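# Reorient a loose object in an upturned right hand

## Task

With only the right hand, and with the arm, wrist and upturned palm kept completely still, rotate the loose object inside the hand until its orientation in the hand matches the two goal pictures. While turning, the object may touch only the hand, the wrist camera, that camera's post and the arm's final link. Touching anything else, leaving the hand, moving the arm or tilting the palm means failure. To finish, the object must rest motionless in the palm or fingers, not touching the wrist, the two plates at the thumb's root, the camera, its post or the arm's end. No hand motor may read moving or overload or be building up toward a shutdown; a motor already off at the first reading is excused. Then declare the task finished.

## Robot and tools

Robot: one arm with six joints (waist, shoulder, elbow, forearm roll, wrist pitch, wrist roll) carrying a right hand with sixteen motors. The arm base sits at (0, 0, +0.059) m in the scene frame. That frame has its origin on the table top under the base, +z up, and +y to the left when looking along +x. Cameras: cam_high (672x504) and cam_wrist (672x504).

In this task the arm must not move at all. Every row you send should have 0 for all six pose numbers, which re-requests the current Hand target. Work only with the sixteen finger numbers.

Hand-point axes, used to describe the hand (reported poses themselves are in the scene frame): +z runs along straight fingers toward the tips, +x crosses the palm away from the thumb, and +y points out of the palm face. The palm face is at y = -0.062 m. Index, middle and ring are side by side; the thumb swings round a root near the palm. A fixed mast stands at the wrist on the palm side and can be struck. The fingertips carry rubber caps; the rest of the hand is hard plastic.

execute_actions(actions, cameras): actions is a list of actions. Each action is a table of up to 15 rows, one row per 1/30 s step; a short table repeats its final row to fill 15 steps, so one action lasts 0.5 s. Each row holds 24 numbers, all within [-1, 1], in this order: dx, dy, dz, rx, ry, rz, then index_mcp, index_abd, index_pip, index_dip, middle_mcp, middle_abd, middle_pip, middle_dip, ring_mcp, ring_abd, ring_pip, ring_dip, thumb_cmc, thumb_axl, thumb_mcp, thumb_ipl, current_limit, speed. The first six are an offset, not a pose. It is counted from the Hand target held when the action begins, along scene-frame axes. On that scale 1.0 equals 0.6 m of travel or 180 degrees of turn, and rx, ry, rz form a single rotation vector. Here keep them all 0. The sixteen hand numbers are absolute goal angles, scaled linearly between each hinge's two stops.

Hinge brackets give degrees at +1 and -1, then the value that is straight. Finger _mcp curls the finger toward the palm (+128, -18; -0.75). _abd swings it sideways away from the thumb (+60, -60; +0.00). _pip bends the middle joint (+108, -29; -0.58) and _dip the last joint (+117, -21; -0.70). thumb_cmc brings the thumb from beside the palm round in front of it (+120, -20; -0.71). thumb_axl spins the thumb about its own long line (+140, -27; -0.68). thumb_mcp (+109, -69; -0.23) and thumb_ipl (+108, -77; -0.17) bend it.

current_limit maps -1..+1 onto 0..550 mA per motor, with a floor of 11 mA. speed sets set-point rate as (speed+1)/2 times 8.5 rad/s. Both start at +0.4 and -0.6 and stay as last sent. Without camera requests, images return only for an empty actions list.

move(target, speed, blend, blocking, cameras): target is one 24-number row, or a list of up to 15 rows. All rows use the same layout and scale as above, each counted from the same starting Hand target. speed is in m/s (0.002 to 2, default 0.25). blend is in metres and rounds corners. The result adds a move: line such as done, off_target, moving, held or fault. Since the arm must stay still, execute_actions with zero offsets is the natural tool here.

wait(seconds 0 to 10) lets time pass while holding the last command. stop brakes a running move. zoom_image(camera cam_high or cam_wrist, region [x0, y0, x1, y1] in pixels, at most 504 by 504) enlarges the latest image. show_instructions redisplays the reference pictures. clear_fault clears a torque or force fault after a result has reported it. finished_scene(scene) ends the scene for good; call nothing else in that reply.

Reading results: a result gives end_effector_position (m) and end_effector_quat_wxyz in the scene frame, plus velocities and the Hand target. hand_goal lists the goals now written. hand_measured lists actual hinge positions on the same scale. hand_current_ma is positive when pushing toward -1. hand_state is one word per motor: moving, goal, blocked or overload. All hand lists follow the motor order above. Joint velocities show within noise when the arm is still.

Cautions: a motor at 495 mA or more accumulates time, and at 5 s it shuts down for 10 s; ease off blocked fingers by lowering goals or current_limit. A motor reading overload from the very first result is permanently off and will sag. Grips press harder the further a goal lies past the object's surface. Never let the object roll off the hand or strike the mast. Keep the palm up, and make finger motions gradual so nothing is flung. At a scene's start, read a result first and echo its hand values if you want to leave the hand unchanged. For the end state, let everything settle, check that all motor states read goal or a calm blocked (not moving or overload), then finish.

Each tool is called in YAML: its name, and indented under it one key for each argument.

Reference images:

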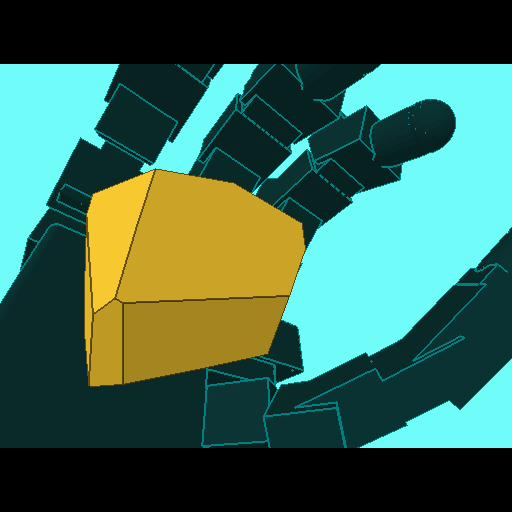

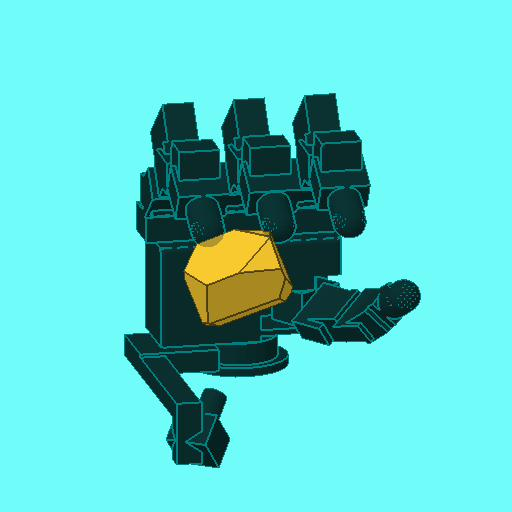

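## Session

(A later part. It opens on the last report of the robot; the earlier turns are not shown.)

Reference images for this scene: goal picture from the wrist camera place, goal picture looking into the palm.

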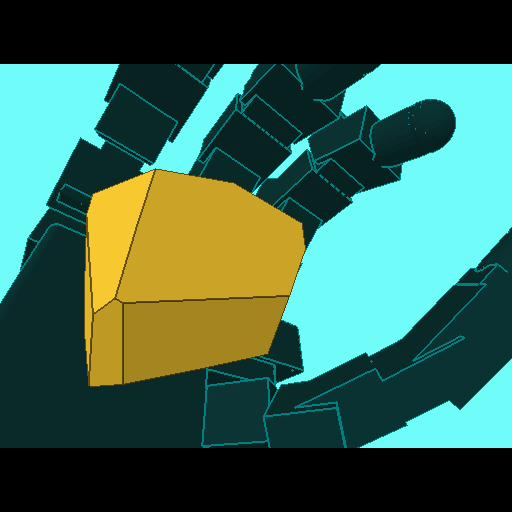

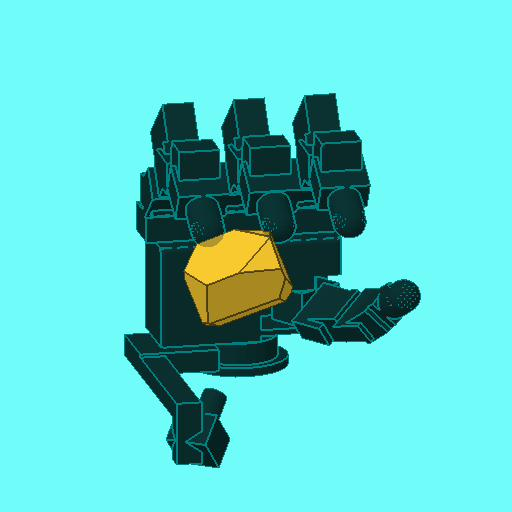

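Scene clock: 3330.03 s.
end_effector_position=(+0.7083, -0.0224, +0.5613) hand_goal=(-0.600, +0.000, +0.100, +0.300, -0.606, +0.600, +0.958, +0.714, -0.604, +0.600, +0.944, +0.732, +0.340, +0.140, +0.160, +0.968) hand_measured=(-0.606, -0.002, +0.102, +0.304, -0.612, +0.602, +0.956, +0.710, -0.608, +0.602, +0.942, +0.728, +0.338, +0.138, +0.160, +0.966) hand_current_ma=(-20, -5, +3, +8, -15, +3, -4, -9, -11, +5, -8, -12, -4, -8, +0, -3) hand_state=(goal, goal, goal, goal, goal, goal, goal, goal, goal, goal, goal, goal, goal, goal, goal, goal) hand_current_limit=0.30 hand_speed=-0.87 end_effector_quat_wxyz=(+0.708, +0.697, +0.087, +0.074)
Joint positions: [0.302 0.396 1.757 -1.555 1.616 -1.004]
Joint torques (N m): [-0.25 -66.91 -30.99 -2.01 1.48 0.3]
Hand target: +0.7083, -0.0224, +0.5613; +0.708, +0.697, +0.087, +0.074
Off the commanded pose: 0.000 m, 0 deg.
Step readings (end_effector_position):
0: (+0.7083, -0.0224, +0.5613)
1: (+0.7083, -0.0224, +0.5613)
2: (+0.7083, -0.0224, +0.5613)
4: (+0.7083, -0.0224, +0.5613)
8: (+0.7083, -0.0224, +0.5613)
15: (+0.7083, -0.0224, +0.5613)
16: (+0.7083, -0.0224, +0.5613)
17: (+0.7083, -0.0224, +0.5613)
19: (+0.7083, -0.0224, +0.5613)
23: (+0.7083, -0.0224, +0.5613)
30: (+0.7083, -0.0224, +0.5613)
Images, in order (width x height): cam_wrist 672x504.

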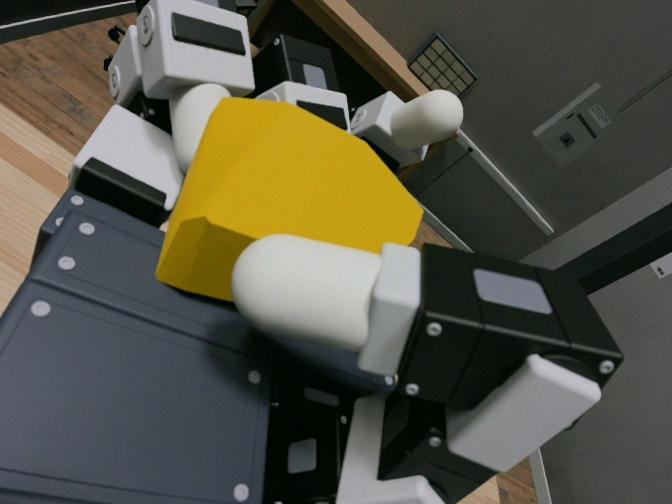

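execute_actions:
  actions:
    - [[0,0,0,0,0,0,-0.6,0,0.1,0.3,-0.65,0.6,0.97,0.72,-0.65,0.6,0.965,0.74,0.34,0.14,0.16,0.968,0.3,-0.87]]
    - [[0,0,0,0,0,0,-0.6,0,0.1,0.3,-0.69,0.6,0.985,0.74,-0.69,0.6,0.98,0.75,0.34,0.14,0.16,0.968,0.3,-0.87]]
  cameras: ["cam_wrist"]

Scene clock: 3333.97 s.
end_effector_position=(+0.7083, -0.0224, +0.5613) hand_goal=(-0.600, +0.000, +0.100, +0.300, -0.690, +0.600, +0.984, +0.740, -0.690, +0.600, +0.980, +0.750, +0.340, +0.140, +0.160, +0.968) hand_measured=(-0.606, -0.002, +0.102, +0.304, -0.694, +0.602, +0.962, +0.714, -0.694, +0.602, +0.950, +0.728, +0.338, +0.138, +0.160, +0.968) hand_current_ma=(-20, -5, +3, +8, -14, +3, -73, -93, -12, +5, -109, -76, -4, -8, +0, -3) hand_state=(goal, goal, goal, goal, goal, goal, blocked, blocked, goal, goal, blocked, blocked, goal, goal, goal, goal) hand_current_limit=0.30 hand_speed=-0.87 end_effector_quat_wxyz=(+0.708, +0.697, +0.087, +0.074)
Joint positions: [0.302 0.396 1.757 -1.555 1.616 -1.004]
Joint torques (N m): [-0.22 -66.87 -31 -2.01 1.52 0.32]
Hand target: +0.7083, -0.0224, +0.5613; +0.708, +0.697, +0.087, +0.074
Off the commanded pose: 0.000 m, 0 deg.
Step readings (end_effector_position):
0: (+0.7083, -0.0224, +0.5613)
1: (+0.7083, -0.0224, +0.5613)
2: (+0.7083, -0.0224, +0.5613)
4: (+0.7083, -0.0224, +0.5613)
8: (+0.7083, -0.0224, +0.5613)
15: (+0.7083, -0.0224, +0.5613)
16: (+0.7083, -0.0224, +0.5613)
17: (+0.7083, -0.0224, +0.5613)
19: (+0.7083, -0.0224, +0.5613)
23: (+0.7083, -0.0224, +0.5613)
30: (+0.7083, -0.0224, +0.5613)
Images, in order (width x height): cam_wrist 672x504.

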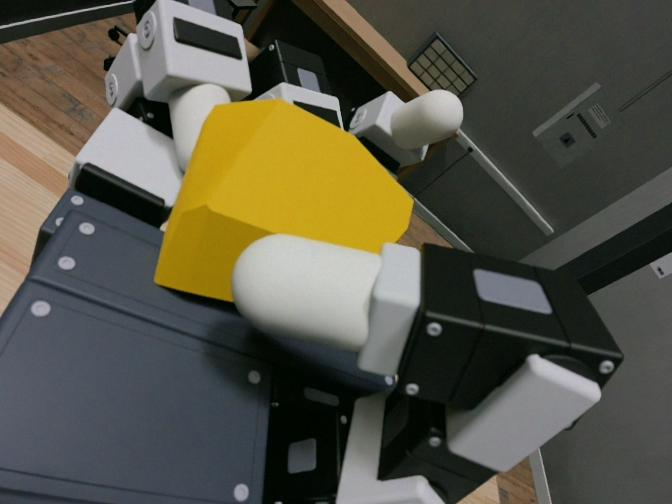

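execute_actions:
  actions:
    - [[0,0,0,0,0,0,-0.6,0,0.1,0.3,-0.72,0.6,0.963,0.715,-0.72,0.6,0.952,0.73,0.34,0.14,0.16,0.968,0.3,-0.87]]
    - [[0,0,0,0,0,0,-0.6,0,0.1,0.3,-0.75,0.6,0.963,0.715,-0.75,0.6,0.952,0.73,0.34,0.14,0.16,0.968,0.3,-0.87]]
  cameras: ["cam_wrist"]

Scene clock: 3339.33 s.
end_effector_position=(+0.7083, -0.0224, +0.5613) hand_goal=(-0.600, +0.000, +0.100, +0.300, -0.750, +0.600, +0.962, +0.714, -0.750, +0.600, +0.952, +0.730, +0.340, +0.140, +0.160, +0.968) hand_measured=(-0.606, -0.002, +0.102, +0.304, -0.754, +0.602, +0.958, +0.710, -0.754, +0.602, +0.946, +0.724, +0.338, +0.138, +0.160, +0.968) hand_current_ma=(-20, -5, +3, +8, -12, +3, -9, -11, -12, +5, -19, -15, -4, -8, +0, -3) hand_state=(goal, goal, goal, goal, goal, goal, goal, goal, goal, goal, goal, goal, goal, goal, goal, goal) hand_current_limit=0.30 hand_speed=-0.87 end_effector_quat_wxyz=(+0.708, +0.697, +0.087, +0.074)
Joint positions: [0.302 0.396 1.757 -1.555 1.616 -1.004]
Joint torques (N m): [-0.38 -67.19 -31 -1.99 1.52 0.35]
Hand target: +0.7083, -0.0224, +0.5613; +0.708, +0.697, +0.087, +0.074
Off the commanded pose: 0.000 m, 0 deg.
Step readings (end_effector_position):
0: (+0.7083, -0.0224, +0.5613)
1: (+0.7083, -0.0224, +0.5613)
2: (+0.7083, -0.0224, +0.5613)
4: (+0.7083, -0.0224, +0.5613)
8: (+0.7083, -0.0224, +0.5613)
15: (+0.7083, -0.0224, +0.5613)
16: (+0.7083, -0.0224, +0.5613)
17: (+0.7083, -0.0224, +0.5613)
19: (+0.7083, -0.0224, +0.5613)
23: (+0.7083, -0.0224, +0.5613)
30: (+0.7083, -0.0224, +0.5613)
Images, in order (width x height): cam_wrist 672x504.

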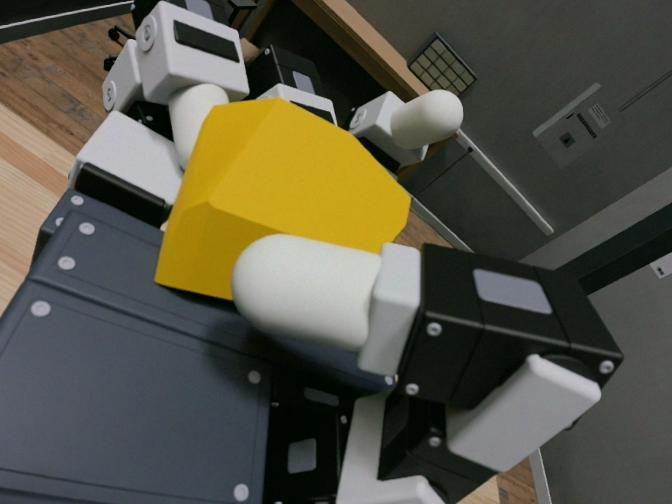

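zoom_image:
  camera: "cam_wrist"
  region: [140, 80, 430, 310]

Scaled by 1.738.

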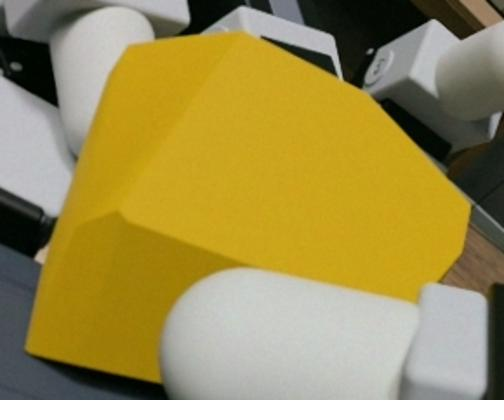

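zoom_image:
  camera: "cam_wrist"
  region: [145, 190, 255, 310]

Scaled by 4.200.

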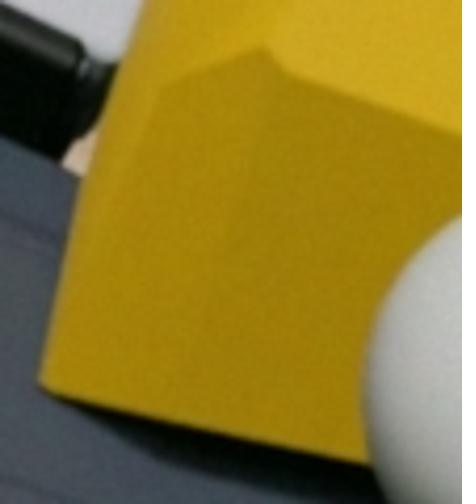

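execute_actions:
  actions:
    - [[0,0,0,0,0,0,-0.95,0,0.1,0.3,-0.75,0.7,0.96,0.712,-0.75,0.6,0.948,0.726,0.34,0.14,0.16,0.968,0.3,-0.87]]
    - [[0,0,0,0,0,0,-0.95,0,0.1,0.3,-0.75,0.85,0.96,0.712,-0.75,0.6,0.948,0.726,0.34,0.14,0.16,0.968,0.3,-0.87]]
  cameras: ["cam_wrist"]

Scene clock: 3412.23 s.
end_effector_position=(+0.7083, -0.0224, +0.5613) hand_goal=(-0.950, +0.000, +0.100, +0.300, -0.750, +0.850, +0.960, +0.712, -0.750, +0.600, +0.948, +0.726, +0.340, +0.140, +0.160, +0.968) hand_measured=(-0.956, -0.002, +0.100, +0.302, -0.754, +0.846, +0.962, +0.712, -0.756, +0.602, +0.946, +0.724, +0.338, +0.138, +0.160, +0.968) hand_current_ma=(-19, -5, +1, +7, -14, -7, +3, +1, -16, +5, -8, -3, -4, -8, +0, -3) hand_state=(goal, goal, goal, goal, goal, goal, goal, goal, goal, goal, goal, goal, goal, goal, goal, goal) hand_current_limit=0.30 hand_speed=-0.87 end_effector_quat_wxyz=(+0.708, +0.697, +0.087, +0.074)
Joint positions: [0.302 0.396 1.757 -1.555 1.616 -1.004]
Joint torques (N m): [-0.32 -67.12 -31.05 -2.03 1.51 0.32]
Hand target: +0.7083, -0.0224, +0.5613; +0.708, +0.697, +0.087, +0.074
Off the commanded pose: 0.000 m, 0 deg.
Step readings (end_effector_position):
0: (+0.7083, -0.0224, +0.5613)
1: (+0.7083, -0.0224, +0.5613)
2: (+0.7083, -0.0224, +0.5613)
4: (+0.7083, -0.0224, +0.5613)
8: (+0.7083, -0.0224, +0.5613)
15: (+0.7083, -0.0224, +0.5613)
16: (+0.7083, -0.0224, +0.5613)
17: (+0.7083, -0.0224, +0.5613)
19: (+0.7083, -0.0224, +0.5613)
23: (+0.7083, -0.0224, +0.5613)
30: (+0.7083, -0.0224, +0.5613)
Images, in order (width x height): cam_wrist 672x504.

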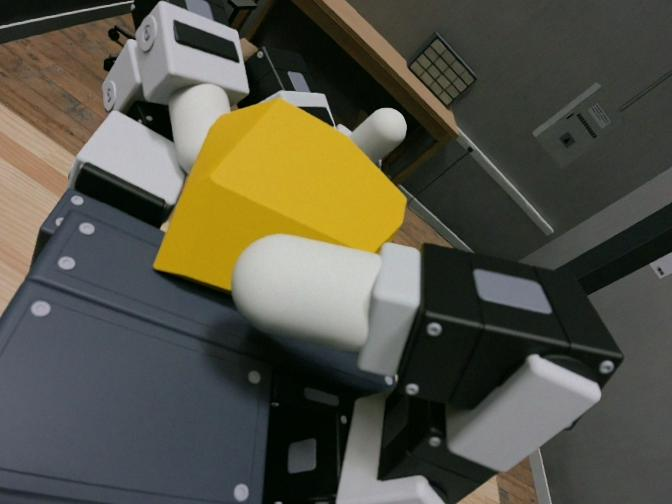

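execute_actions:
  actions:
    - [[0,0,0,0,0,0,-0.95,0,0.1,0.3,-0.79,0.85,0.87,0.78,-0.79,0.7,0.87,0.79,0.34,0.14,0.16,0.968,0.3,-0.87]]
    - [[0,0,0,0,0,0,-0.95,0,0.1,0.3,-0.8,0.85,0.8,0.85,-0.84,0.85,0.8,0.85,0.34,0.14,0.16,0.968,0.3,-0.87]]
  cameras: ["cam_wrist"]

Scene clock: 3428.13 s.
end_effector_position=(+0.7083, -0.0224, +0.5613) hand_goal=(-0.950, +0.000, +0.100, +0.300, -0.800, +0.850, +0.800, +0.850, -0.840, +0.850, +0.800, +0.850, +0.340, +0.140, +0.160, +0.968) hand_measured=(-0.956, -0.002, +0.100, +0.302, -0.816, +0.834, +0.802, +0.848, -0.828, +0.838, +0.808, +0.848, +0.338, +0.138, +0.160, +0.968) hand_current_ma=(-19, -5, +1, +7, -55, -46, +3, -4, +40, -30, +24, -4, -4, -8, +0, -3) hand_state=(goal, goal, goal, goal, goal, goal, goal, goal, goal, goal, goal, goal, goal, goal, goal, goal) hand_current_limit=0.30 hand_speed=-0.87 end_effector_quat_wxyz=(+0.708, +0.697, +0.087, +0.074)
Joint positions: [0.302 0.396 1.757 -1.555 1.616 -1.004]
Joint torques (N m): [-0.31 -67.04 -30.87 -2.04 1.53 0.33]
Hand target: +0.7083, -0.0224, +0.5613; +0.708, +0.697, +0.087, +0.074
Off the commanded pose: 0.000 m, 0 deg.
Step readings (end_effector_position):
0: (+0.7083, -0.0224, +0.5613)
1: (+0.7083, -0.0224, +0.5613)
2: (+0.7083, -0.0224, +0.5613)
4: (+0.7083, -0.0224, +0.5613)
8: (+0.7083, -0.0224, +0.5613)
15: (+0.7083, -0.0224, +0.5613)
16: (+0.7083, -0.0224, +0.5613)
17: (+0.7083, -0.0224, +0.5613)
19: (+0.7083, -0.0224, +0.5613)
23: (+0.7083, -0.0224, +0.5613)
30: (+0.7083, -0.0224, +0.5613)
Images, in order (width x height): cam_wrist 672x504.

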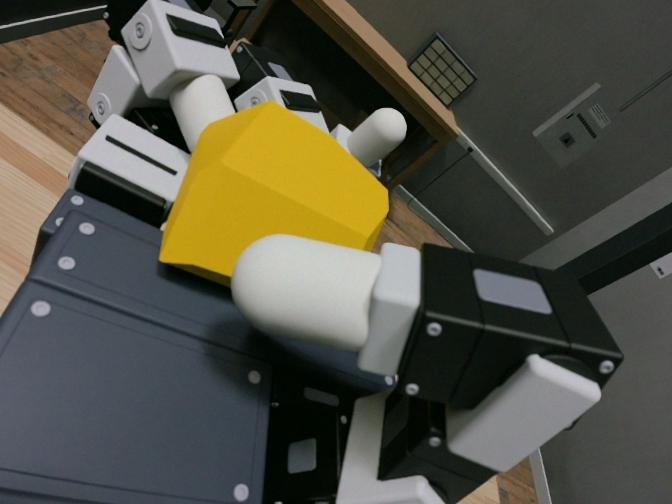

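zoom_image:
  camera: "cam_wrist"
  region: [145, 80, 405, 300]

Scaled by 1.938.

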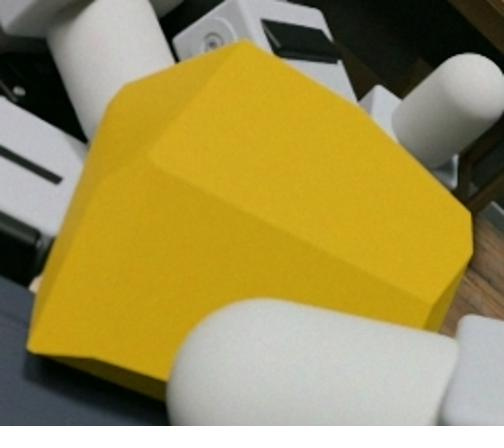

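execute_actions:
  actions:
    - [[0,0,0,0,0,0,-0.95,0,0.1,0.3,-0.8,0.7,0.8,0.85,-0.82,0.7,0.8,0.85,0.34,0.14,0.16,0.968,0.3,-0.87]]
    - [[0,0,0,0,0,0,-0.95,0,0.1,0.3,-0.8,0.55,0.8,0.85,-0.8,0.55,0.8,0.85,0.34,0.14,0.16,0.968,0.3,-0.87]]
  cameras: ["cam_wrist"]

Scene clock: 3476.40 s.
end_effector_position=(+0.7083, -0.0224, +0.5613) hand_goal=(-0.950, +0.000, +0.100, +0.300, -0.800, +0.550, +0.800, +0.850, -0.800, +0.550, +0.800, +0.850, +0.340, +0.140, +0.160, +0.968) hand_measured=(-0.956, -0.002, +0.100, +0.302, -0.816, +0.556, +0.802, +0.850, -0.816, +0.556, +0.802, +0.848, +0.338, +0.138, +0.160, +0.968) hand_current_ma=(-19, -5, +1, +7, -55, +13, +3, +1, -59, +15, +4, -4, -4, -8, +0, -3) hand_state=(goal, goal, goal, goal, goal, goal, goal, goal, goal, goal, goal, goal, goal, goal, goal, goal) hand_current_limit=0.30 hand_speed=-0.87 end_effector_quat_wxyz=(+0.708, +0.697, +0.087, +0.074)
Joint positions: [0.302 0.396 1.757 -1.555 1.616 -1.004]
Joint torques (N m): [-0.21 -66.96 -30.96 -2.02 1.52 0.32]
Hand target: +0.7083, -0.0224, +0.5613; +0.708, +0.697, +0.087, +0.074
Off the commanded pose: 0.000 m, 0 deg.
Step readings (end_effector_position):
0: (+0.7083, -0.0224, +0.5613)
1: (+0.7083, -0.0224, +0.5613)
2: (+0.7083, -0.0224, +0.5613)
4: (+0.7083, -0.0224, +0.5613)
8: (+0.7083, -0.0224, +0.5613)
15: (+0.7083, -0.0224, +0.5613)
16: (+0.7083, -0.0224, +0.5613)
17: (+0.7083, -0.0224, +0.5613)
19: (+0.7083, -0.0224, +0.5613)
23: (+0.7083, -0.0224, +0.5613)
30: (+0.7083, -0.0224, +0.5613)
Images, in order (width x height): cam_wrist 672x504.

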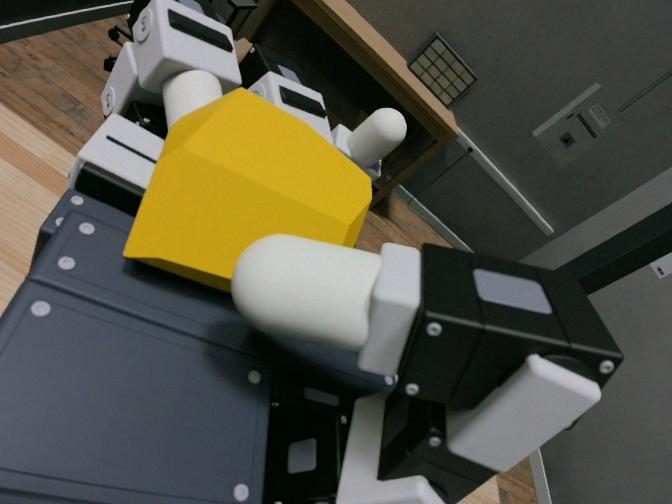

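execute_actions:
  actions:
    - [[0,0,0,0,0,0,-0.95,0,0.1,0.3,-0.8,0.55,0.8,0.85,-0.8,0.55,0.8,0.85,0.12,0.06,0.32,0.99,0.3,-0.8]]
    - [[0,0,0,0,0,0,-0.95,0,0.1,0.3,-0.8,0.55,0.8,0.85,-0.8,0.55,0.8,0.85,-0.08,-0.02,0.47,1.0,0.3,-0.8]]
    - [[0,0,0,0,0,0,-0.95,0,0.1,0.3,-0.8,0.55,0.8,0.85,-0.8,0.55,0.8,0.85,-0.08,-0.04,0.47,1.0,0.3,-0.8]]
  cameras: ["cam_wrist"]

Scene clock: 3498.70 s.
end_effector_position=(+0.7083, -0.0224, +0.5613) hand_goal=(-0.950, +0.000, +0.100, +0.300, -0.800, +0.550, +0.800, +0.850, -0.800, +0.550, +0.800, +0.850, -0.080, -0.040, +0.470, +1.000) hand_measured=(-0.956, -0.002, +0.100, +0.302, -0.818, +0.556, +0.788, +0.852, -0.816, +0.554, +0.802, +0.848, -0.088, +0.012, +0.440, +0.990) hand_current_ma=(-19, -5, +1, +7, -66, +13, -41, +5, -59, +7, +3, -4, -24, +252, -140, -44) hand_state=(goal, goal, goal, goal, goal, goal, goal, goal, goal, goal, goal, goal, goal, blocked, blocked, goal) hand_current_limit=0.30 hand_speed=-0.80 end_effector_quat_wxyz=(+0.708, +0.697, +0.087, +0.074)
Joint positions: [0.302 0.396 1.757 -1.555 1.616 -1.004]
Joint torques (N m): [-0.15 -66.92 -31.1 -2.05 1.51 0.3]
Hand target: +0.7083, -0.0224, +0.5613; +0.708, +0.697, +0.087, +0.074
Off the commanded pose: 0.000 m, 0 deg.
Step readings (end_effector_position):
0: (+0.7083, -0.0224, +0.5613)
1: (+0.7083, -0.0224, +0.5613)
2: (+0.7083, -0.0224, +0.5613)
4: (+0.7083, -0.0224, +0.5613)
8: (+0.7083, -0.0224, +0.5613)
15: (+0.7083, -0.0224, +0.5613)
16: (+0.7083, -0.0224, +0.5613)
17: (+0.7083, -0.0224, +0.5613)
19: (+0.7083, -0.0224, +0.5613)
23: (+0.7083, -0.0224, +0.5613)
30: (+0.7083, -0.0224, +0.5613)
31: (+0.7083, -0.0224, +0.5613)
32: (+0.7083, -0.0224, +0.5613)
34: (+0.7083, -0.0224, +0.5613)
38: (+0.7083, -0.0224, +0.5613)
45: (+0.7083, -0.0224, +0.5613)
Images, in order (width x height): cam_wrist 672x504.

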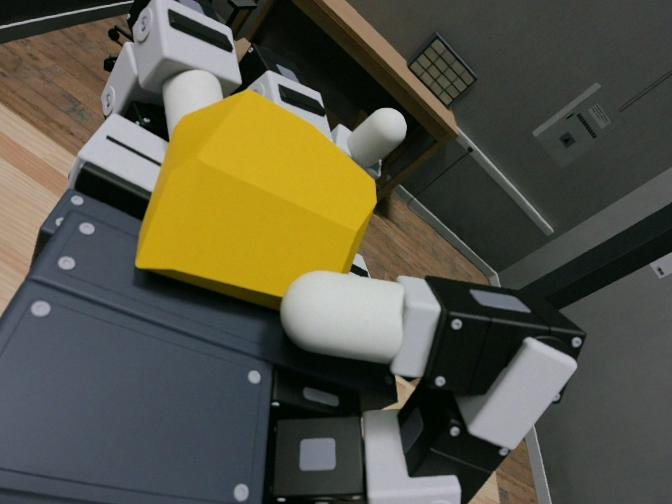

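execute_actions:
  actions:
    - [[0,0,0,0,0,0,-0.95,0,0.1,0.3,-0.8,0.55,0.79,0.85,-0.8,0.55,0.8,0.85,-0.04,-0.06,0.44,1.0,0.3,-0.85]]
    - [[0,0,0,0,0,0,-0.95,0,0.1,0.3,-0.8,0.55,0.79,0.85,-0.8,0.55,0.8,0.85,0.02,-0.1,0.41,1.0,0.3,-0.85]]
  cameras: ["cam_wrist"]

Scene clock: 3503.43 s.
end_effector_position=(+0.7083, -0.0224, +0.5613) hand_goal=(-0.950, +0.000, +0.100, +0.300, -0.800, +0.550, +0.790, +0.850, -0.800, +0.550, +0.800, +0.850, +0.020, -0.100, +0.410, +1.000) hand_measured=(-0.956, -0.002, +0.100, +0.302, -0.828, +0.558, +0.774, +0.858, -0.816, +0.554, +0.802, +0.850, -0.014, +0.000, +0.406, +1.000) hand_current_ma=(-19, -5, +1, +7, -107, +22, -56, +26, -59, +7, +2, +0, -124, +357, -19, +0) hand_state=(goal, goal, goal, goal, blocked, goal, goal, goal, goal, goal, goal, goal, blocked, blocked, goal, goal) hand_current_limit=0.30 hand_speed=-0.85 end_effector_quat_wxyz=(+0.708, +0.697, +0.087, +0.074)
Joint positions: [0.302 0.396 1.757 -1.555 1.616 -1.004]
Joint torques (N m): [-0.19 -67.11 -31 -2.06 1.51 0.31]
Hand target: +0.7083, -0.0224, +0.5613; +0.708, +0.697, +0.087, +0.074
Off the commanded pose: 0.000 m, 0 deg.
Step readings (end_effector_position):
0: (+0.7083, -0.0224, +0.5613)
1: (+0.7083, -0.0224, +0.5613)
2: (+0.7083, -0.0224, +0.5613)
4: (+0.7083, -0.0224, +0.5613)
8: (+0.7083, -0.0224, +0.5613)
15: (+0.7083, -0.0224, +0.5613)
16: (+0.7083, -0.0224, +0.5613)
17: (+0.7083, -0.0224, +0.5613)
19: (+0.7083, -0.0224, +0.5613)
23: (+0.7083, -0.0224, +0.5613)
30: (+0.7083, -0.0224, +0.5613)
Images, in order (width x height): cam_wrist 672x504.

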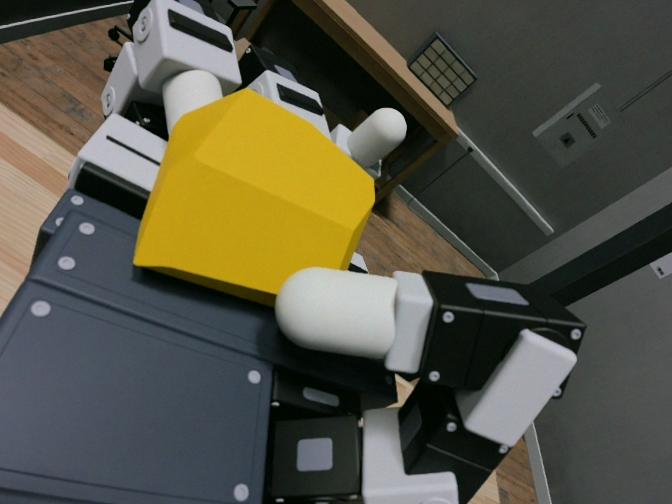

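zoom_image:
  camera: "cam_wrist"
  region: [120, 70, 400, 320]

Scaled by 1.800.

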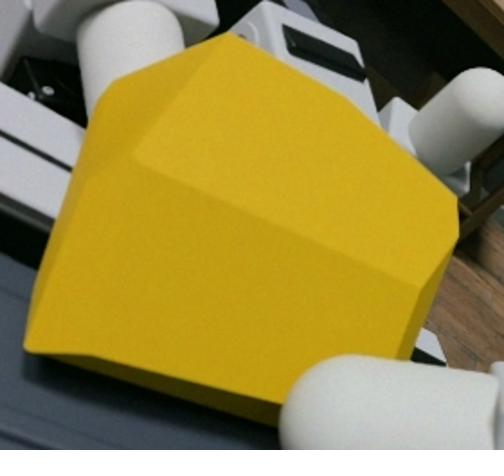

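execute_actions:
  actions:
    - [[0,0,0,0,0,0,-0.95,0,0.1,0.3,-0.84,0.55,0.75,0.88,-0.8,0.55,0.8,0.85,0.02,-0.1,0.42,1.0,0.38,-0.85]]
    - [[0,0,0,0,0,0,-0.95,0,0.1,0.3,-0.88,0.55,0.7,0.9,-0.8,0.55,0.8,0.85,0.02,-0.12,0.42,1.0,0.38,-0.85]]
  cameras: ["cam_wrist"]

Scene clock: 3562.97 s.
end_effector_position=(+0.7083, -0.0224, +0.5613) hand_goal=(-0.950, +0.000, +0.100, +0.300, -0.880, +0.550, +0.700, +0.900, -0.800, +0.550, +0.800, +0.850, +0.020, -0.120, +0.420, +1.000) hand_measured=(-0.956, -0.002, +0.100, +0.302, -0.888, +0.558, +0.706, +0.900, -0.818, +0.544, +0.782, +0.860, -0.012, -0.054, +0.402, +1.000) hand_current_ma=(-19, -5, +1, +7, -23, +22, +14, +1, -67, -15, -62, +34, -120, +324, -80, +0) hand_state=(goal, goal, goal, goal, goal, goal, goal, goal, goal, goal, goal, goal, blocked, blocked, goal, goal) hand_current_limit=0.38 hand_speed=-0.85 end_effector_quat_wxyz=(+0.708, +0.697, +0.087, +0.074)
Joint positions: [0.302 0.396 1.757 -1.555 1.616 -1.004]
Joint torques (N m): [-0.17 -66.99 -30.96 -2.03 1.54 0.33]
Hand target: +0.7083, -0.0224, +0.5613; +0.708, +0.697, +0.087, +0.074
Off the commanded pose: 0.000 m, 0 deg.
Step readings (end_effector_position):
0: (+0.7083, -0.0224, +0.5613)
1: (+0.7083, -0.0224, +0.5613)
2: (+0.7083, -0.0224, +0.5613)
4: (+0.7083, -0.0224, +0.5613)
8: (+0.7083, -0.0224, +0.5613)
15: (+0.7083, -0.0224, +0.5613)
16: (+0.7083, -0.0224, +0.5613)
17: (+0.7083, -0.0224, +0.5613)
19: (+0.7083, -0.0224, +0.5613)
23: (+0.7083, -0.0224, +0.5613)
30: (+0.7083, -0.0224, +0.5613)
Images, in order (width x height): cam_wrist 672x504.

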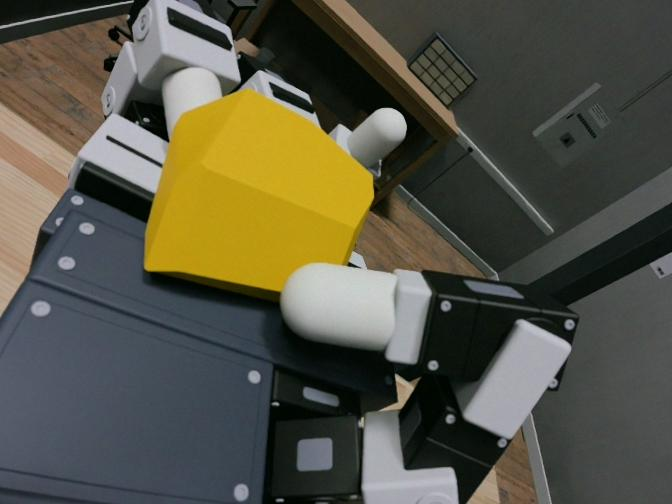

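execute_actions:
  actions:
    - [[0,0,0,0,0,0,-0.95,0,0.1,0.3,-0.9,0.5,0.64,0.94,-0.8,0.55,0.78,0.86,0.05,-0.16,0.4,1.0,0.38,-0.85]]
    - [[0,0,0,0,0,0,-0.95,0,0.1,0.3,-0.92,0.45,0.58,0.97,-0.8,0.55,0.78,0.86,0.09,-0.2,0.38,1.0,0.38,-0.85]]
  cameras: ["cam_wrist"]

Scene clock: 3568.50 s.
end_effector_position=(+0.7083, -0.0224, +0.5613) hand_goal=(-0.950, +0.000, +0.100, +0.300, -0.920, +0.450, +0.580, +0.970, -0.800, +0.550, +0.780, +0.860, +0.090, -0.200, +0.380, +1.000) hand_measured=(-0.956, -0.002, +0.100, +0.302, -0.930, +0.462, +0.582, +0.970, -0.820, +0.536, +0.762, +0.878, +0.022, -0.114, +0.356, +1.000) hand_current_ma=(-19, -5, +1, +7, -34, +35, +4, +0, -74, -39, -63, +58, -282, +379, -116, +0) hand_state=(goal, goal, goal, goal, goal, goal, goal, goal, blocked, goal, goal, goal, blocked, blocked, blocked, goal) hand_current_limit=0.38 hand_speed=-0.85 end_effector_quat_wxyz=(+0.708, +0.697, +0.087, +0.074)
Joint positions: [0.302 0.396 1.757 -1.555 1.616 -1.004]
Joint torques (N m): [-0.4 -67.03 -30.98 -2.02 1.52 0.32]
Hand target: +0.7083, -0.0224, +0.5613; +0.708, +0.697, +0.087, +0.074
Off the commanded pose: 0.000 m, 0 deg.
Step readings (end_effector_position):
0: (+0.7083, -0.0224, +0.5613)
1: (+0.7083, -0.0224, +0.5613)
2: (+0.7083, -0.0224, +0.5613)
4: (+0.7083, -0.0224, +0.5613)
8: (+0.7083, -0.0224, +0.5613)
15: (+0.7083, -0.0224, +0.5613)
16: (+0.7083, -0.0224, +0.5613)
17: (+0.7083, -0.0224, +0.5613)
19: (+0.7083, -0.0224, +0.5613)
23: (+0.7083, -0.0224, +0.5613)
30: (+0.7083, -0.0224, +0.5613)
Images, in order (width x height): cam_wrist 672x504.

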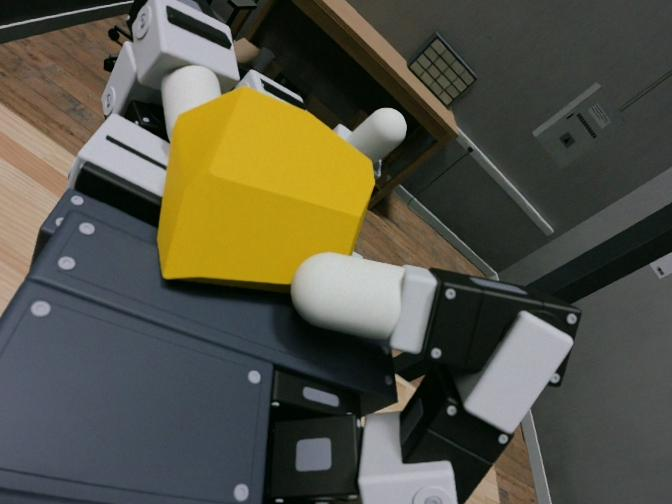

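execute_actions:
  actions:
    - [[0,0,0,0,0,0,-0.95,0,0.1,0.3,-0.93,0.4,0.52,0.99,-0.8,0.55,0.76,0.87,0.12,-0.22,0.36,1.0,0.38,-0.87]]
  cameras: ["cam_wrist"]

Scene clock: 3572.00 s.
end_effector_position=(+0.7083, -0.0224, +0.5613) hand_goal=(-0.950, +0.000, +0.100, +0.300, -0.930, +0.400, +0.520, +0.990, -0.800, +0.550, +0.760, +0.870, +0.120, -0.220, +0.360, +1.000) hand_measured=(-0.956, -0.002, +0.100, +0.302, -0.940, +0.412, +0.522, +0.990, -0.820, +0.536, +0.742, +0.888, +0.050, -0.142, +0.332, +1.000) hand_current_ma=(-19, -5, +1, +7, -36, +31, +4, +1, -74, -40, -56, +59, -288, +379, -137, +0) hand_state=(goal, goal, goal, goal, goal, goal, goal, goal, blocked, goal, goal, goal, blocked, blocked, blocked, goal) hand_current_limit=0.38 hand_speed=-0.87 end_effector_quat_wxyz=(+0.708, +0.697, +0.087, +0.074)
Joint positions: [0.302 0.396 1.757 -1.555 1.616 -1.004]
Joint torques (N m): [-0.21 -66.94 -30.94 -2.04 1.52 0.31]
Hand target: +0.7083, -0.0224, +0.5613; +0.708, +0.697, +0.087, +0.074
Off the commanded pose: 0.000 m, 0 deg.
Step readings (end_effector_position):
0: (+0.7083, -0.0224, +0.5613)
1: (+0.7083, -0.0224, +0.5613)
2: (+0.7083, -0.0224, +0.5613)
4: (+0.7083, -0.0224, +0.5613)
8: (+0.7083, -0.0224, +0.5613)
15: (+0.7083, -0.0224, +0.5613)
Images, in order (width x height): cam_wrist 672x504.

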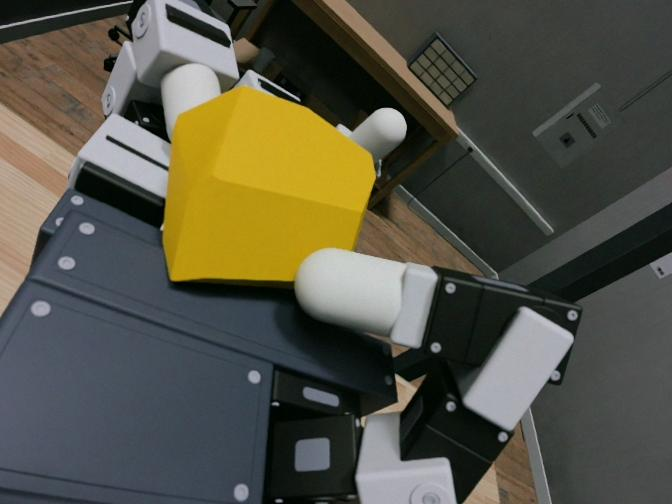

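zoom_image:
  camera: "cam_wrist"
  region: [140, 70, 400, 310]

Scaled by 1.938.

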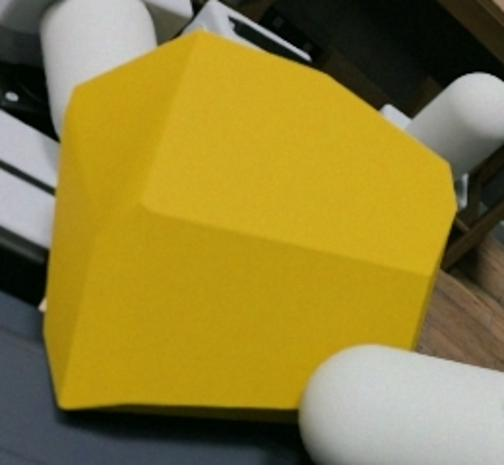

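execute_actions:
  actions:
    - [[0,0,0,0,0,0,-0.945,0,0.3,0.6,-0.93,0.4,0.52,0.99,-0.8,0.55,0.75,0.88,0.08,-0.18,0.34,1.0,0.3,-0.7]]
    - [[0,0,0,0,0,0,-0.945,0,0.518,0.98,-0.93,0.4,0.52,0.99,-0.8,0.55,0.75,0.88,0.08,-0.18,0.34,1.0,0.3,-0.7]]
    - [[0,0,0,0,0,0,-0.97,-0.4,0.65,0.9,-0.93,0.4,0.52,0.99,-0.8,0.55,0.75,0.88,0.08,-0.18,0.34,1.0,0.3,-0.75]]
  cameras: ["cam_wrist"]

Scene clock: 3635.63 s.
end_effector_position=(+0.7083, -0.0224, +0.5613) hand_goal=(-0.970, -0.400, +0.650, +0.900, -0.930, +0.400, +0.520, +0.990, -0.800, +0.550, +0.750, +0.880, +0.080, -0.180, +0.340, +1.000) hand_measured=(-0.976, -0.396, +0.646, +0.904, -0.942, +0.410, +0.518, +0.992, -0.820, +0.536, +0.740, +0.892, +0.050, -0.142, +0.324, +1.000) hand_current_ma=(-16, +7, -10, +9, -43, +25, -5, +2, -74, -40, -32, +35, -110, +179, -69, +0) hand_state=(goal, goal, goal, goal, goal, goal, goal, goal, blocked, goal, goal, goal, blocked, blocked, goal, goal) hand_current_limit=0.30 hand_speed=-0.75 end_effector_quat_wxyz=(+0.708, +0.697, +0.087, +0.074)
Joint positions: [0.302 0.396 1.757 -1.555 1.616 -1.004]
Joint torques (N m): [-0.18 -66.97 -31.05 -2.01 1.53 0.3]
Hand target: +0.7083, -0.0224, +0.5613; +0.708, +0.697, +0.087, +0.074
Off the commanded pose: 0.000 m, 0 deg.
Step readings (end_effector_position):
0: (+0.7083, -0.0224, +0.5613)
1: (+0.7083, -0.0224, +0.5613)
2: (+0.7083, -0.0224, +0.5613)
4: (+0.7083, -0.0224, +0.5613)
8: (+0.7083, -0.0224, +0.5613)
15: (+0.7083, -0.0224, +0.5613)
16: (+0.7083, -0.0224, +0.5613)
17: (+0.7083, -0.0224, +0.5613)
19: (+0.7083, -0.0224, +0.5613)
23: (+0.7083, -0.0224, +0.5613)
30: (+0.7083, -0.0224, +0.5613)
31: (+0.7083, -0.0224, +0.5613)
32: (+0.7083, -0.0224, +0.5613)
34: (+0.7083, -0.0224, +0.5613)
38: (+0.7083, -0.0224, +0.5613)
45: (+0.7083, -0.0224, +0.5613)
Images, in order (width x height): cam_wrist 672x504.

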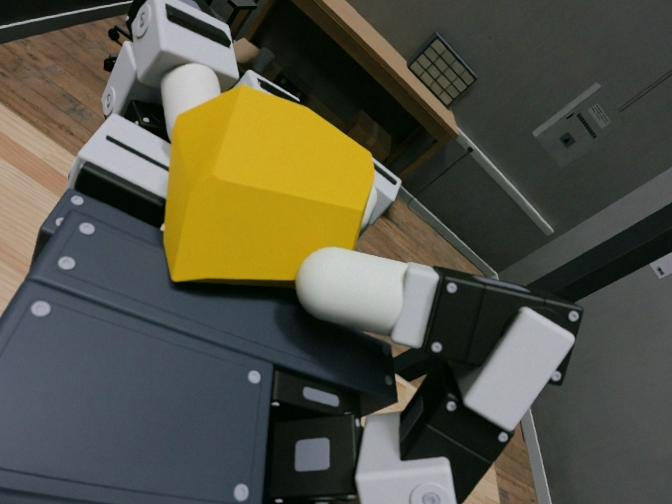

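execute_actions:
  actions:
    - [[0,0,0,0,0,0,-0.99,-0.6,0.8,0.8,-0.93,0.4,0.52,0.99,-0.8,0.55,0.75,0.88,0.08,-0.18,0.34,1.0,0.3,-0.75]]
    - [[0,0,0,0,0,0,-0.97,-0.75,0.92,0.68,-0.93,0.4,0.52,0.99,-0.8,0.55,0.75,0.88,0.08,-0.18,0.34,1.0,0.3,-0.75]]
    - [[0,0,0,0,0,0,-0.9,-0.8,0.92,0.66,-0.93,0.4,0.52,0.99,-0.8,0.55,0.75,0.88,0.08,-0.18,0.34,1.0,0.3,-0.8]]
  cameras: ["cam_wrist"]

Scene clock: 3641.50 s.
end_effector_position=(+0.7083, -0.0224, +0.5613) hand_goal=(-0.900, -0.800, +0.920, +0.660, -0.930, +0.400, +0.520, +0.990, -0.800, +0.550, +0.750, +0.880, +0.080, -0.180, +0.340, +1.000) hand_measured=(-0.942, -0.778, +0.910, +0.686, -0.940, +0.392, +0.508, +0.986, -0.820, +0.536, +0.740, +0.882, +0.052, -0.144, +0.324, +0.998) hand_current_ma=(-164, +67, -28, +88, -32, -20, -40, -11, -68, -40, -32, +3, -98, +164, -69, -3) hand_state=(blocked, blocked, goal, blocked, goal, goal, goal, goal, goal, goal, goal, goal, blocked, blocked, goal, goal) hand_current_limit=0.30 hand_speed=-0.80 end_effector_quat_wxyz=(+0.708, +0.697, +0.087, +0.074)
Joint positions: [0.302 0.396 1.757 -1.555 1.616 -1.004]
Joint torques (N m): [-0.25 -66.75 -30.97 -1.99 1.52 0.32]
Hand target: +0.7083, -0.0224, +0.5613; +0.708, +0.697, +0.087, +0.074
Off the commanded pose: 0.000 m, 0 deg.
Step readings (end_effector_position):
0: (+0.7083, -0.0224, +0.5613)
1: (+0.7083, -0.0224, +0.5613)
2: (+0.7083, -0.0224, +0.5613)
4: (+0.7083, -0.0224, +0.5613)
8: (+0.7083, -0.0224, +0.5613)
15: (+0.7083, -0.0224, +0.5613)
16: (+0.7083, -0.0224, +0.5613)
17: (+0.7083, -0.0224, +0.5613)
19: (+0.7083, -0.0224, +0.5613)
23: (+0.7083, -0.0224, +0.5613)
30: (+0.7083, -0.0224, +0.5613)
31: (+0.7083, -0.0224, +0.5613)
32: (+0.7083, -0.0224, +0.5613)
34: (+0.7083, -0.0224, +0.5613)
38: (+0.7083, -0.0224, +0.5613)
45: (+0.7083, -0.0224, +0.5613)
Images, in order (width x height): cam_wrist 672x504.

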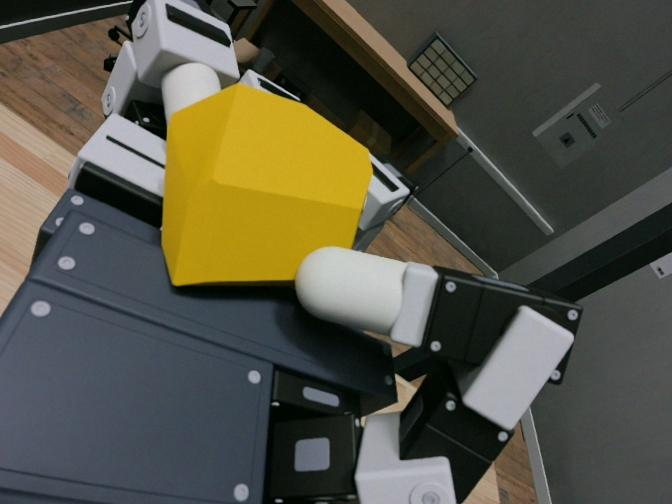

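execute_actions:
  actions:
    - [[0,0,0,0,0,0,-0.82,-0.8,0.92,0.66,-0.93,0.4,0.52,0.99,-0.72,0.56,0.755,0.86,0.08,-0.18,0.34,1.0,0.34,-0.8]]
    - [[0,0,0,0,0,0,-0.74,-0.8,0.92,0.66,-0.93,0.4,0.52,0.99,-0.66,0.57,0.76,0.84,0.08,-0.18,0.34,1.0,0.34,-0.8]]
  cameras: ["cam_wrist"]

Scene clock: 3646.57 s.
end_effector_position=(+0.7083, -0.0224, +0.5613) hand_goal=(-0.740, -0.800, +0.920, +0.660, -0.930, +0.400, +0.520, +0.990, -0.660, +0.570, +0.760, +0.840, +0.080, -0.180, +0.340, +1.000) hand_measured=(-0.806, -0.808, +0.914, +0.698, -0.934, +0.392, +0.508, +0.982, -0.722, +0.536, +0.738, +0.884, +0.046, -0.146, +0.324, +1.000) hand_current_ma=(-282, -18, -15, +143, -9, -19, -38, -27, -261, -104, -74, +163, -125, +159, -73, +1) hand_state=(blocked, goal, goal, blocked, goal, goal, goal, goal, blocked, blocked, blocked, blocked, blocked, blocked, goal, goal) hand_current_limit=0.34 hand_speed=-0.80 end_effector_quat_wxyz=(+0.708, +0.697, +0.087, +0.074)
Joint positions: [0.302 0.396 1.757 -1.555 1.616 -1.004]
Joint torques (N m): [-0.2 -66.99 -30.97 -2.03 1.48 0.31]
Hand target: +0.7083, -0.0224, +0.5613; +0.708, +0.697, +0.087, +0.074
Off the commanded pose: 0.000 m, 0 deg.
Step readings (end_effector_position):
0: (+0.7083, -0.0224, +0.5613)
1: (+0.7083, -0.0224, +0.5613)
2: (+0.7083, -0.0224, +0.5613)
4: (+0.7083, -0.0224, +0.5613)
8: (+0.7083, -0.0224, +0.5613)
15: (+0.7083, -0.0224, +0.5613)
16: (+0.7083, -0.0224, +0.5613)
17: (+0.7083, -0.0224, +0.5613)
19: (+0.7083, -0.0224, +0.5613)
23: (+0.7083, -0.0224, +0.5613)
30: (+0.7083, -0.0224, +0.5613)
Images, in order (width x height): cam_wrist 672x504.

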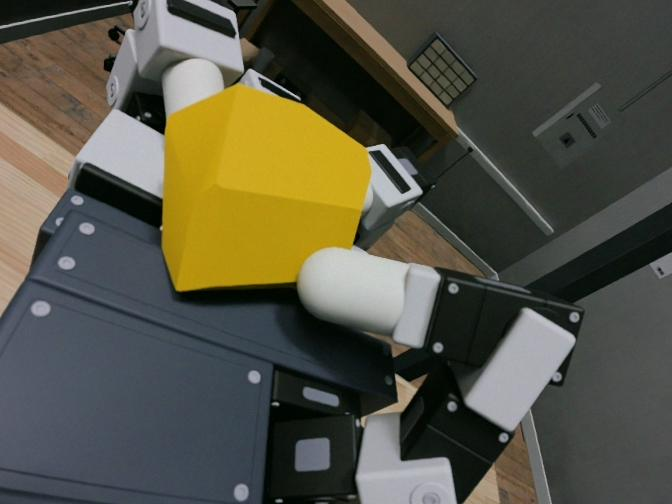

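execute_actions:
  actions:
    - [[0,0,0,0,0,0,-0.68,-0.8,0.92,0.66,-0.93,0.4,0.52,0.99,-0.61,0.58,0.76,0.83,0.08,-0.18,0.34,1.0,0.38,-0.8]]
    - [[0,0,0,0,0,0,-0.62,-0.8,0.92,0.66,-0.93,0.4,0.52,0.99,-0.56,0.59,0.765,0.82,0.08,-0.18,0.34,1.0,0.38,-0.8]]
  cameras: ["cam_wrist"]

Scene clock: 3651.37 s.
end_effector_position=(+0.7083, -0.0224, +0.5613) hand_goal=(-0.620, -0.800, +0.920, +0.660, -0.930, +0.400, +0.520, +0.990, -0.560, +0.590, +0.764, +0.820, +0.080, -0.180, +0.340, +1.000) hand_measured=(-0.684, -0.816, +0.918, +0.698, -0.934, +0.398, +0.516, +0.988, -0.644, +0.536, +0.738, +0.884, +0.034, -0.136, +0.322, +1.000) hand_current_ma=(-269, -47, -5, +142, -14, -7, -11, -6, -371, -178, -89, +252, -177, +211, -78, +1) hand_state=(blocked, goal, goal, blocked, goal, goal, goal, goal, blocked, blocked, blocked, blocked, blocked, blocked, goal, goal) hand_current_limit=0.38 hand_speed=-0.80 end_effector_quat_wxyz=(+0.708, +0.697, +0.087, +0.074)
Joint positions: [0.302 0.396 1.757 -1.555 1.616 -1.004]
Joint torques (N m): [-0.36 -67.03 -31.02 -2.03 1.54 0.33]
Hand target: +0.7083, -0.0224, +0.5613; +0.708, +0.697, +0.087, +0.074
Off the commanded pose: 0.000 m, 0 deg.
Step readings (end_effector_position):
0: (+0.7083, -0.0224, +0.5613)
1: (+0.7083, -0.0224, +0.5613)
2: (+0.7083, -0.0224, +0.5613)
4: (+0.7083, -0.0224, +0.5613)
8: (+0.7083, -0.0224, +0.5613)
15: (+0.7083, -0.0224, +0.5613)
16: (+0.7083, -0.0224, +0.5613)
17: (+0.7083, -0.0224, +0.5613)
19: (+0.7083, -0.0224, +0.5613)
23: (+0.7083, -0.0224, +0.5613)
30: (+0.7083, -0.0224, +0.5613)
Images, in order (width x height): cam_wrist 672x504.

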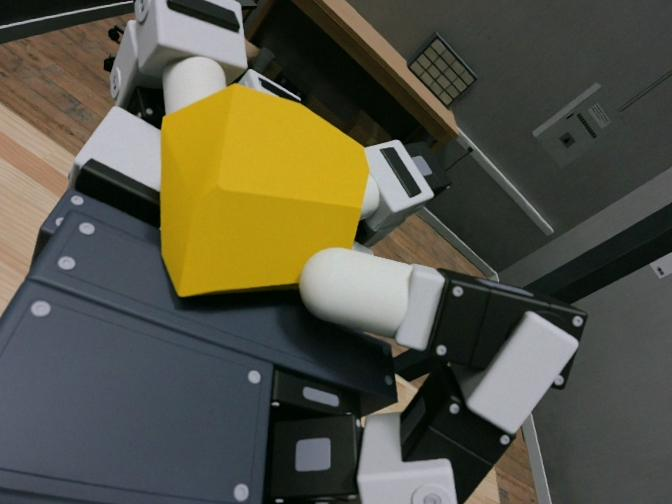

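execute_actions:
  actions:
    - [[0,0,0,0,0,0,-0.57,-0.81,0.92,0.68,-0.93,0.4,0.52,0.99,-0.5,0.55,0.745,0.87,0.08,-0.18,0.34,1.0,0.48,-0.82]]
    - [[0,0,0,0,0,0,-0.53,-0.81,0.92,0.68,-0.93,0.4,0.52,0.99,-0.44,0.55,0.745,0.87,0.08,-0.18,0.34,1.0,0.48,-0.82]]
  cameras: ["cam_wrist"]

Scene clock: 3660.03 s.
end_effector_position=(+0.7083, -0.0224, +0.5613) hand_goal=(-0.530, -0.810, +0.920, +0.680, -0.930, +0.400, +0.520, +0.990, -0.440, +0.550, +0.744, +0.870, +0.080, -0.180, +0.340, +1.000) hand_measured=(-0.588, -0.822, +0.926, +0.712, -0.934, +0.398, +0.516, +0.988, -0.540, +0.518, +0.730, +0.930, +0.030, -0.136, +0.318, +1.000) hand_current_ma=(-245, -35, +16, +119, -14, -7, -11, -6, -407, -98, -47, +235, -192, +211, -102, +1) hand_state=(blocked, goal, goal, blocked, goal, goal, goal, goal, blocked, blocked, goal, blocked, blocked, blocked, blocked, goal) hand_current_limit=0.48 hand_speed=-0.82 end_effector_quat_wxyz=(+0.708, +0.697, +0.087, +0.074)
Joint positions: [0.302 0.396 1.757 -1.555 1.616 -1.004]
Joint torques (N m): [-0.09 -66.83 -31.06 -2 1.49 0.32]
Hand target: +0.7083, -0.0224, +0.5613; +0.708, +0.697, +0.087, +0.074
Off the commanded pose: 0.000 m, 0 deg.
Step readings (end_effector_position):
0: (+0.7083, -0.0224, +0.5613)
1: (+0.7083, -0.0224, +0.5613)
2: (+0.7083, -0.0224, +0.5613)
4: (+0.7083, -0.0224, +0.5613)
8: (+0.7083, -0.0224, +0.5613)
15: (+0.7083, -0.0224, +0.5613)
16: (+0.7083, -0.0224, +0.5613)
17: (+0.7083, -0.0224, +0.5613)
19: (+0.7083, -0.0224, +0.5613)
23: (+0.7083, -0.0224, +0.5613)
30: (+0.7083, -0.0224, +0.5613)
Images, in order (width x height): cam_wrist 672x504.

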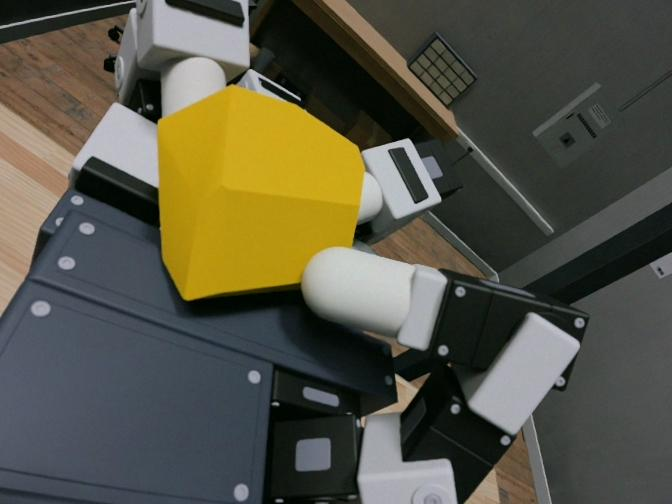

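zoom_image:
  camera: "cam_wrist"
  region: [140, 70, 390, 310]

Scaled by 2.016.

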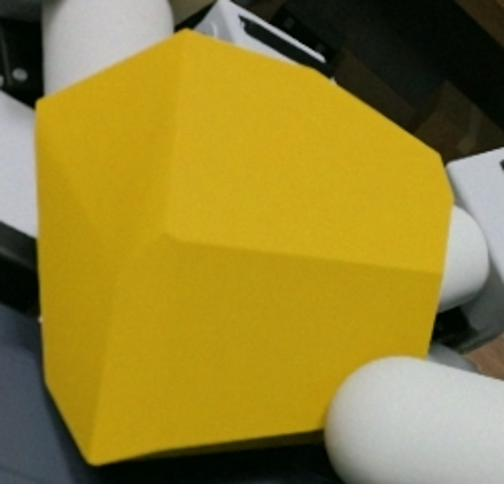

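execute_actions:
  actions:
    - [[0,0,0,0,0,0,-0.52,-0.82,0.87,0.67,-0.93,0.4,0.52,0.99,-0.47,0.54,0.69,0.86,0.08,-0.18,0.34,1.0,0.5,-0.84]]
    - [[0,0,0,0,0,0,-0.5,-0.82,0.82,0.65,-0.93,0.4,0.52,0.99,-0.47,0.54,0.64,0.82,0.08,-0.18,0.34,1.0,0.5,-0.84]]
  cameras: ["cam_wrist"]

Scene clock: 3690.27 s.
end_effector_position=(+0.7083, -0.0224, +0.5613) hand_goal=(-0.500, -0.820, +0.820, +0.650, -0.930, +0.400, +0.520, +0.990, -0.470, +0.540, +0.640, +0.820, +0.080, -0.180, +0.340, +1.000) hand_measured=(-0.536, -0.828, +0.826, +0.678, -0.934, +0.398, +0.516, +0.988, -0.540, +0.512, +0.630, +0.912, +0.030, -0.158, +0.318, +1.000) hand_current_ma=(-137, -21, +19, +96, -14, -7, -11, -6, -305, -87, -34, +385, -192, +95, -102, +1) hand_state=(blocked, goal, goal, blocked, goal, goal, goal, goal, blocked, blocked, goal, blocked, blocked, blocked, blocked, goal) hand_current_limit=0.50 hand_speed=-0.84 end_effector_quat_wxyz=(+0.708, +0.697, +0.087, +0.074)
Joint positions: [0.302 0.396 1.757 -1.555 1.616 -1.004]
Joint torques (N m): [-0.11 -66.95 -30.98 -2.02 1.51 0.33]
Hand target: +0.7083, -0.0224, +0.5613; +0.708, +0.697, +0.087, +0.074
Off the commanded pose: 0.000 m, 0 deg.
Step readings (end_effector_position):
0: (+0.7083, -0.0224, +0.5613)
1: (+0.7083, -0.0224, +0.5613)
2: (+0.7083, -0.0224, +0.5613)
4: (+0.7083, -0.0224, +0.5613)
8: (+0.7083, -0.0224, +0.5613)
15: (+0.7083, -0.0224, +0.5613)
16: (+0.7083, -0.0224, +0.5613)
17: (+0.7083, -0.0224, +0.5613)
19: (+0.7083, -0.0224, +0.5613)
23: (+0.7083, -0.0224, +0.5613)
30: (+0.7083, -0.0224, +0.5613)
Images, in order (width x height): cam_wrist 672x504.

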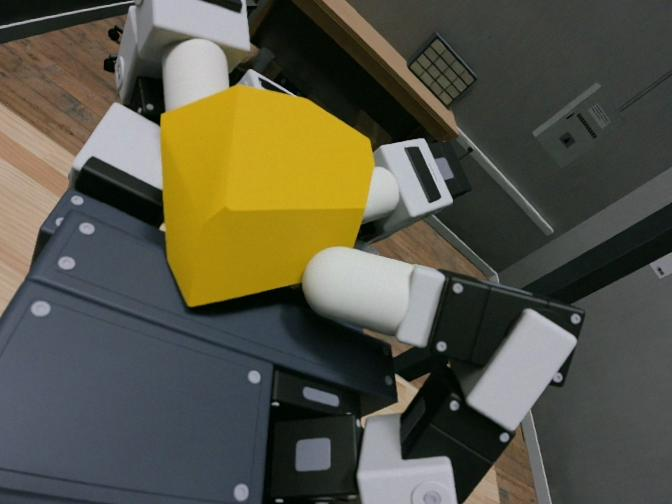

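zoom_image:
  camera: "cam_wrist"
  region: [140, 70, 400, 320]

Scaled by 1.938.

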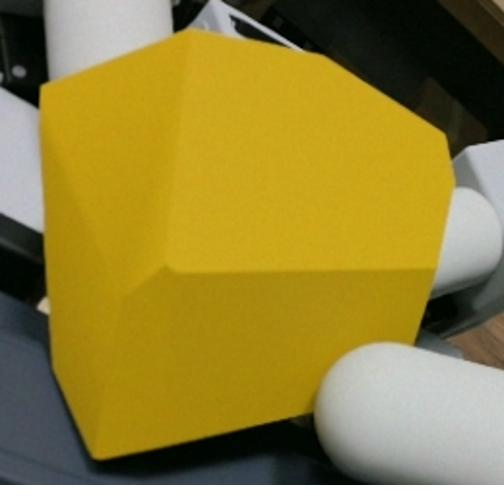

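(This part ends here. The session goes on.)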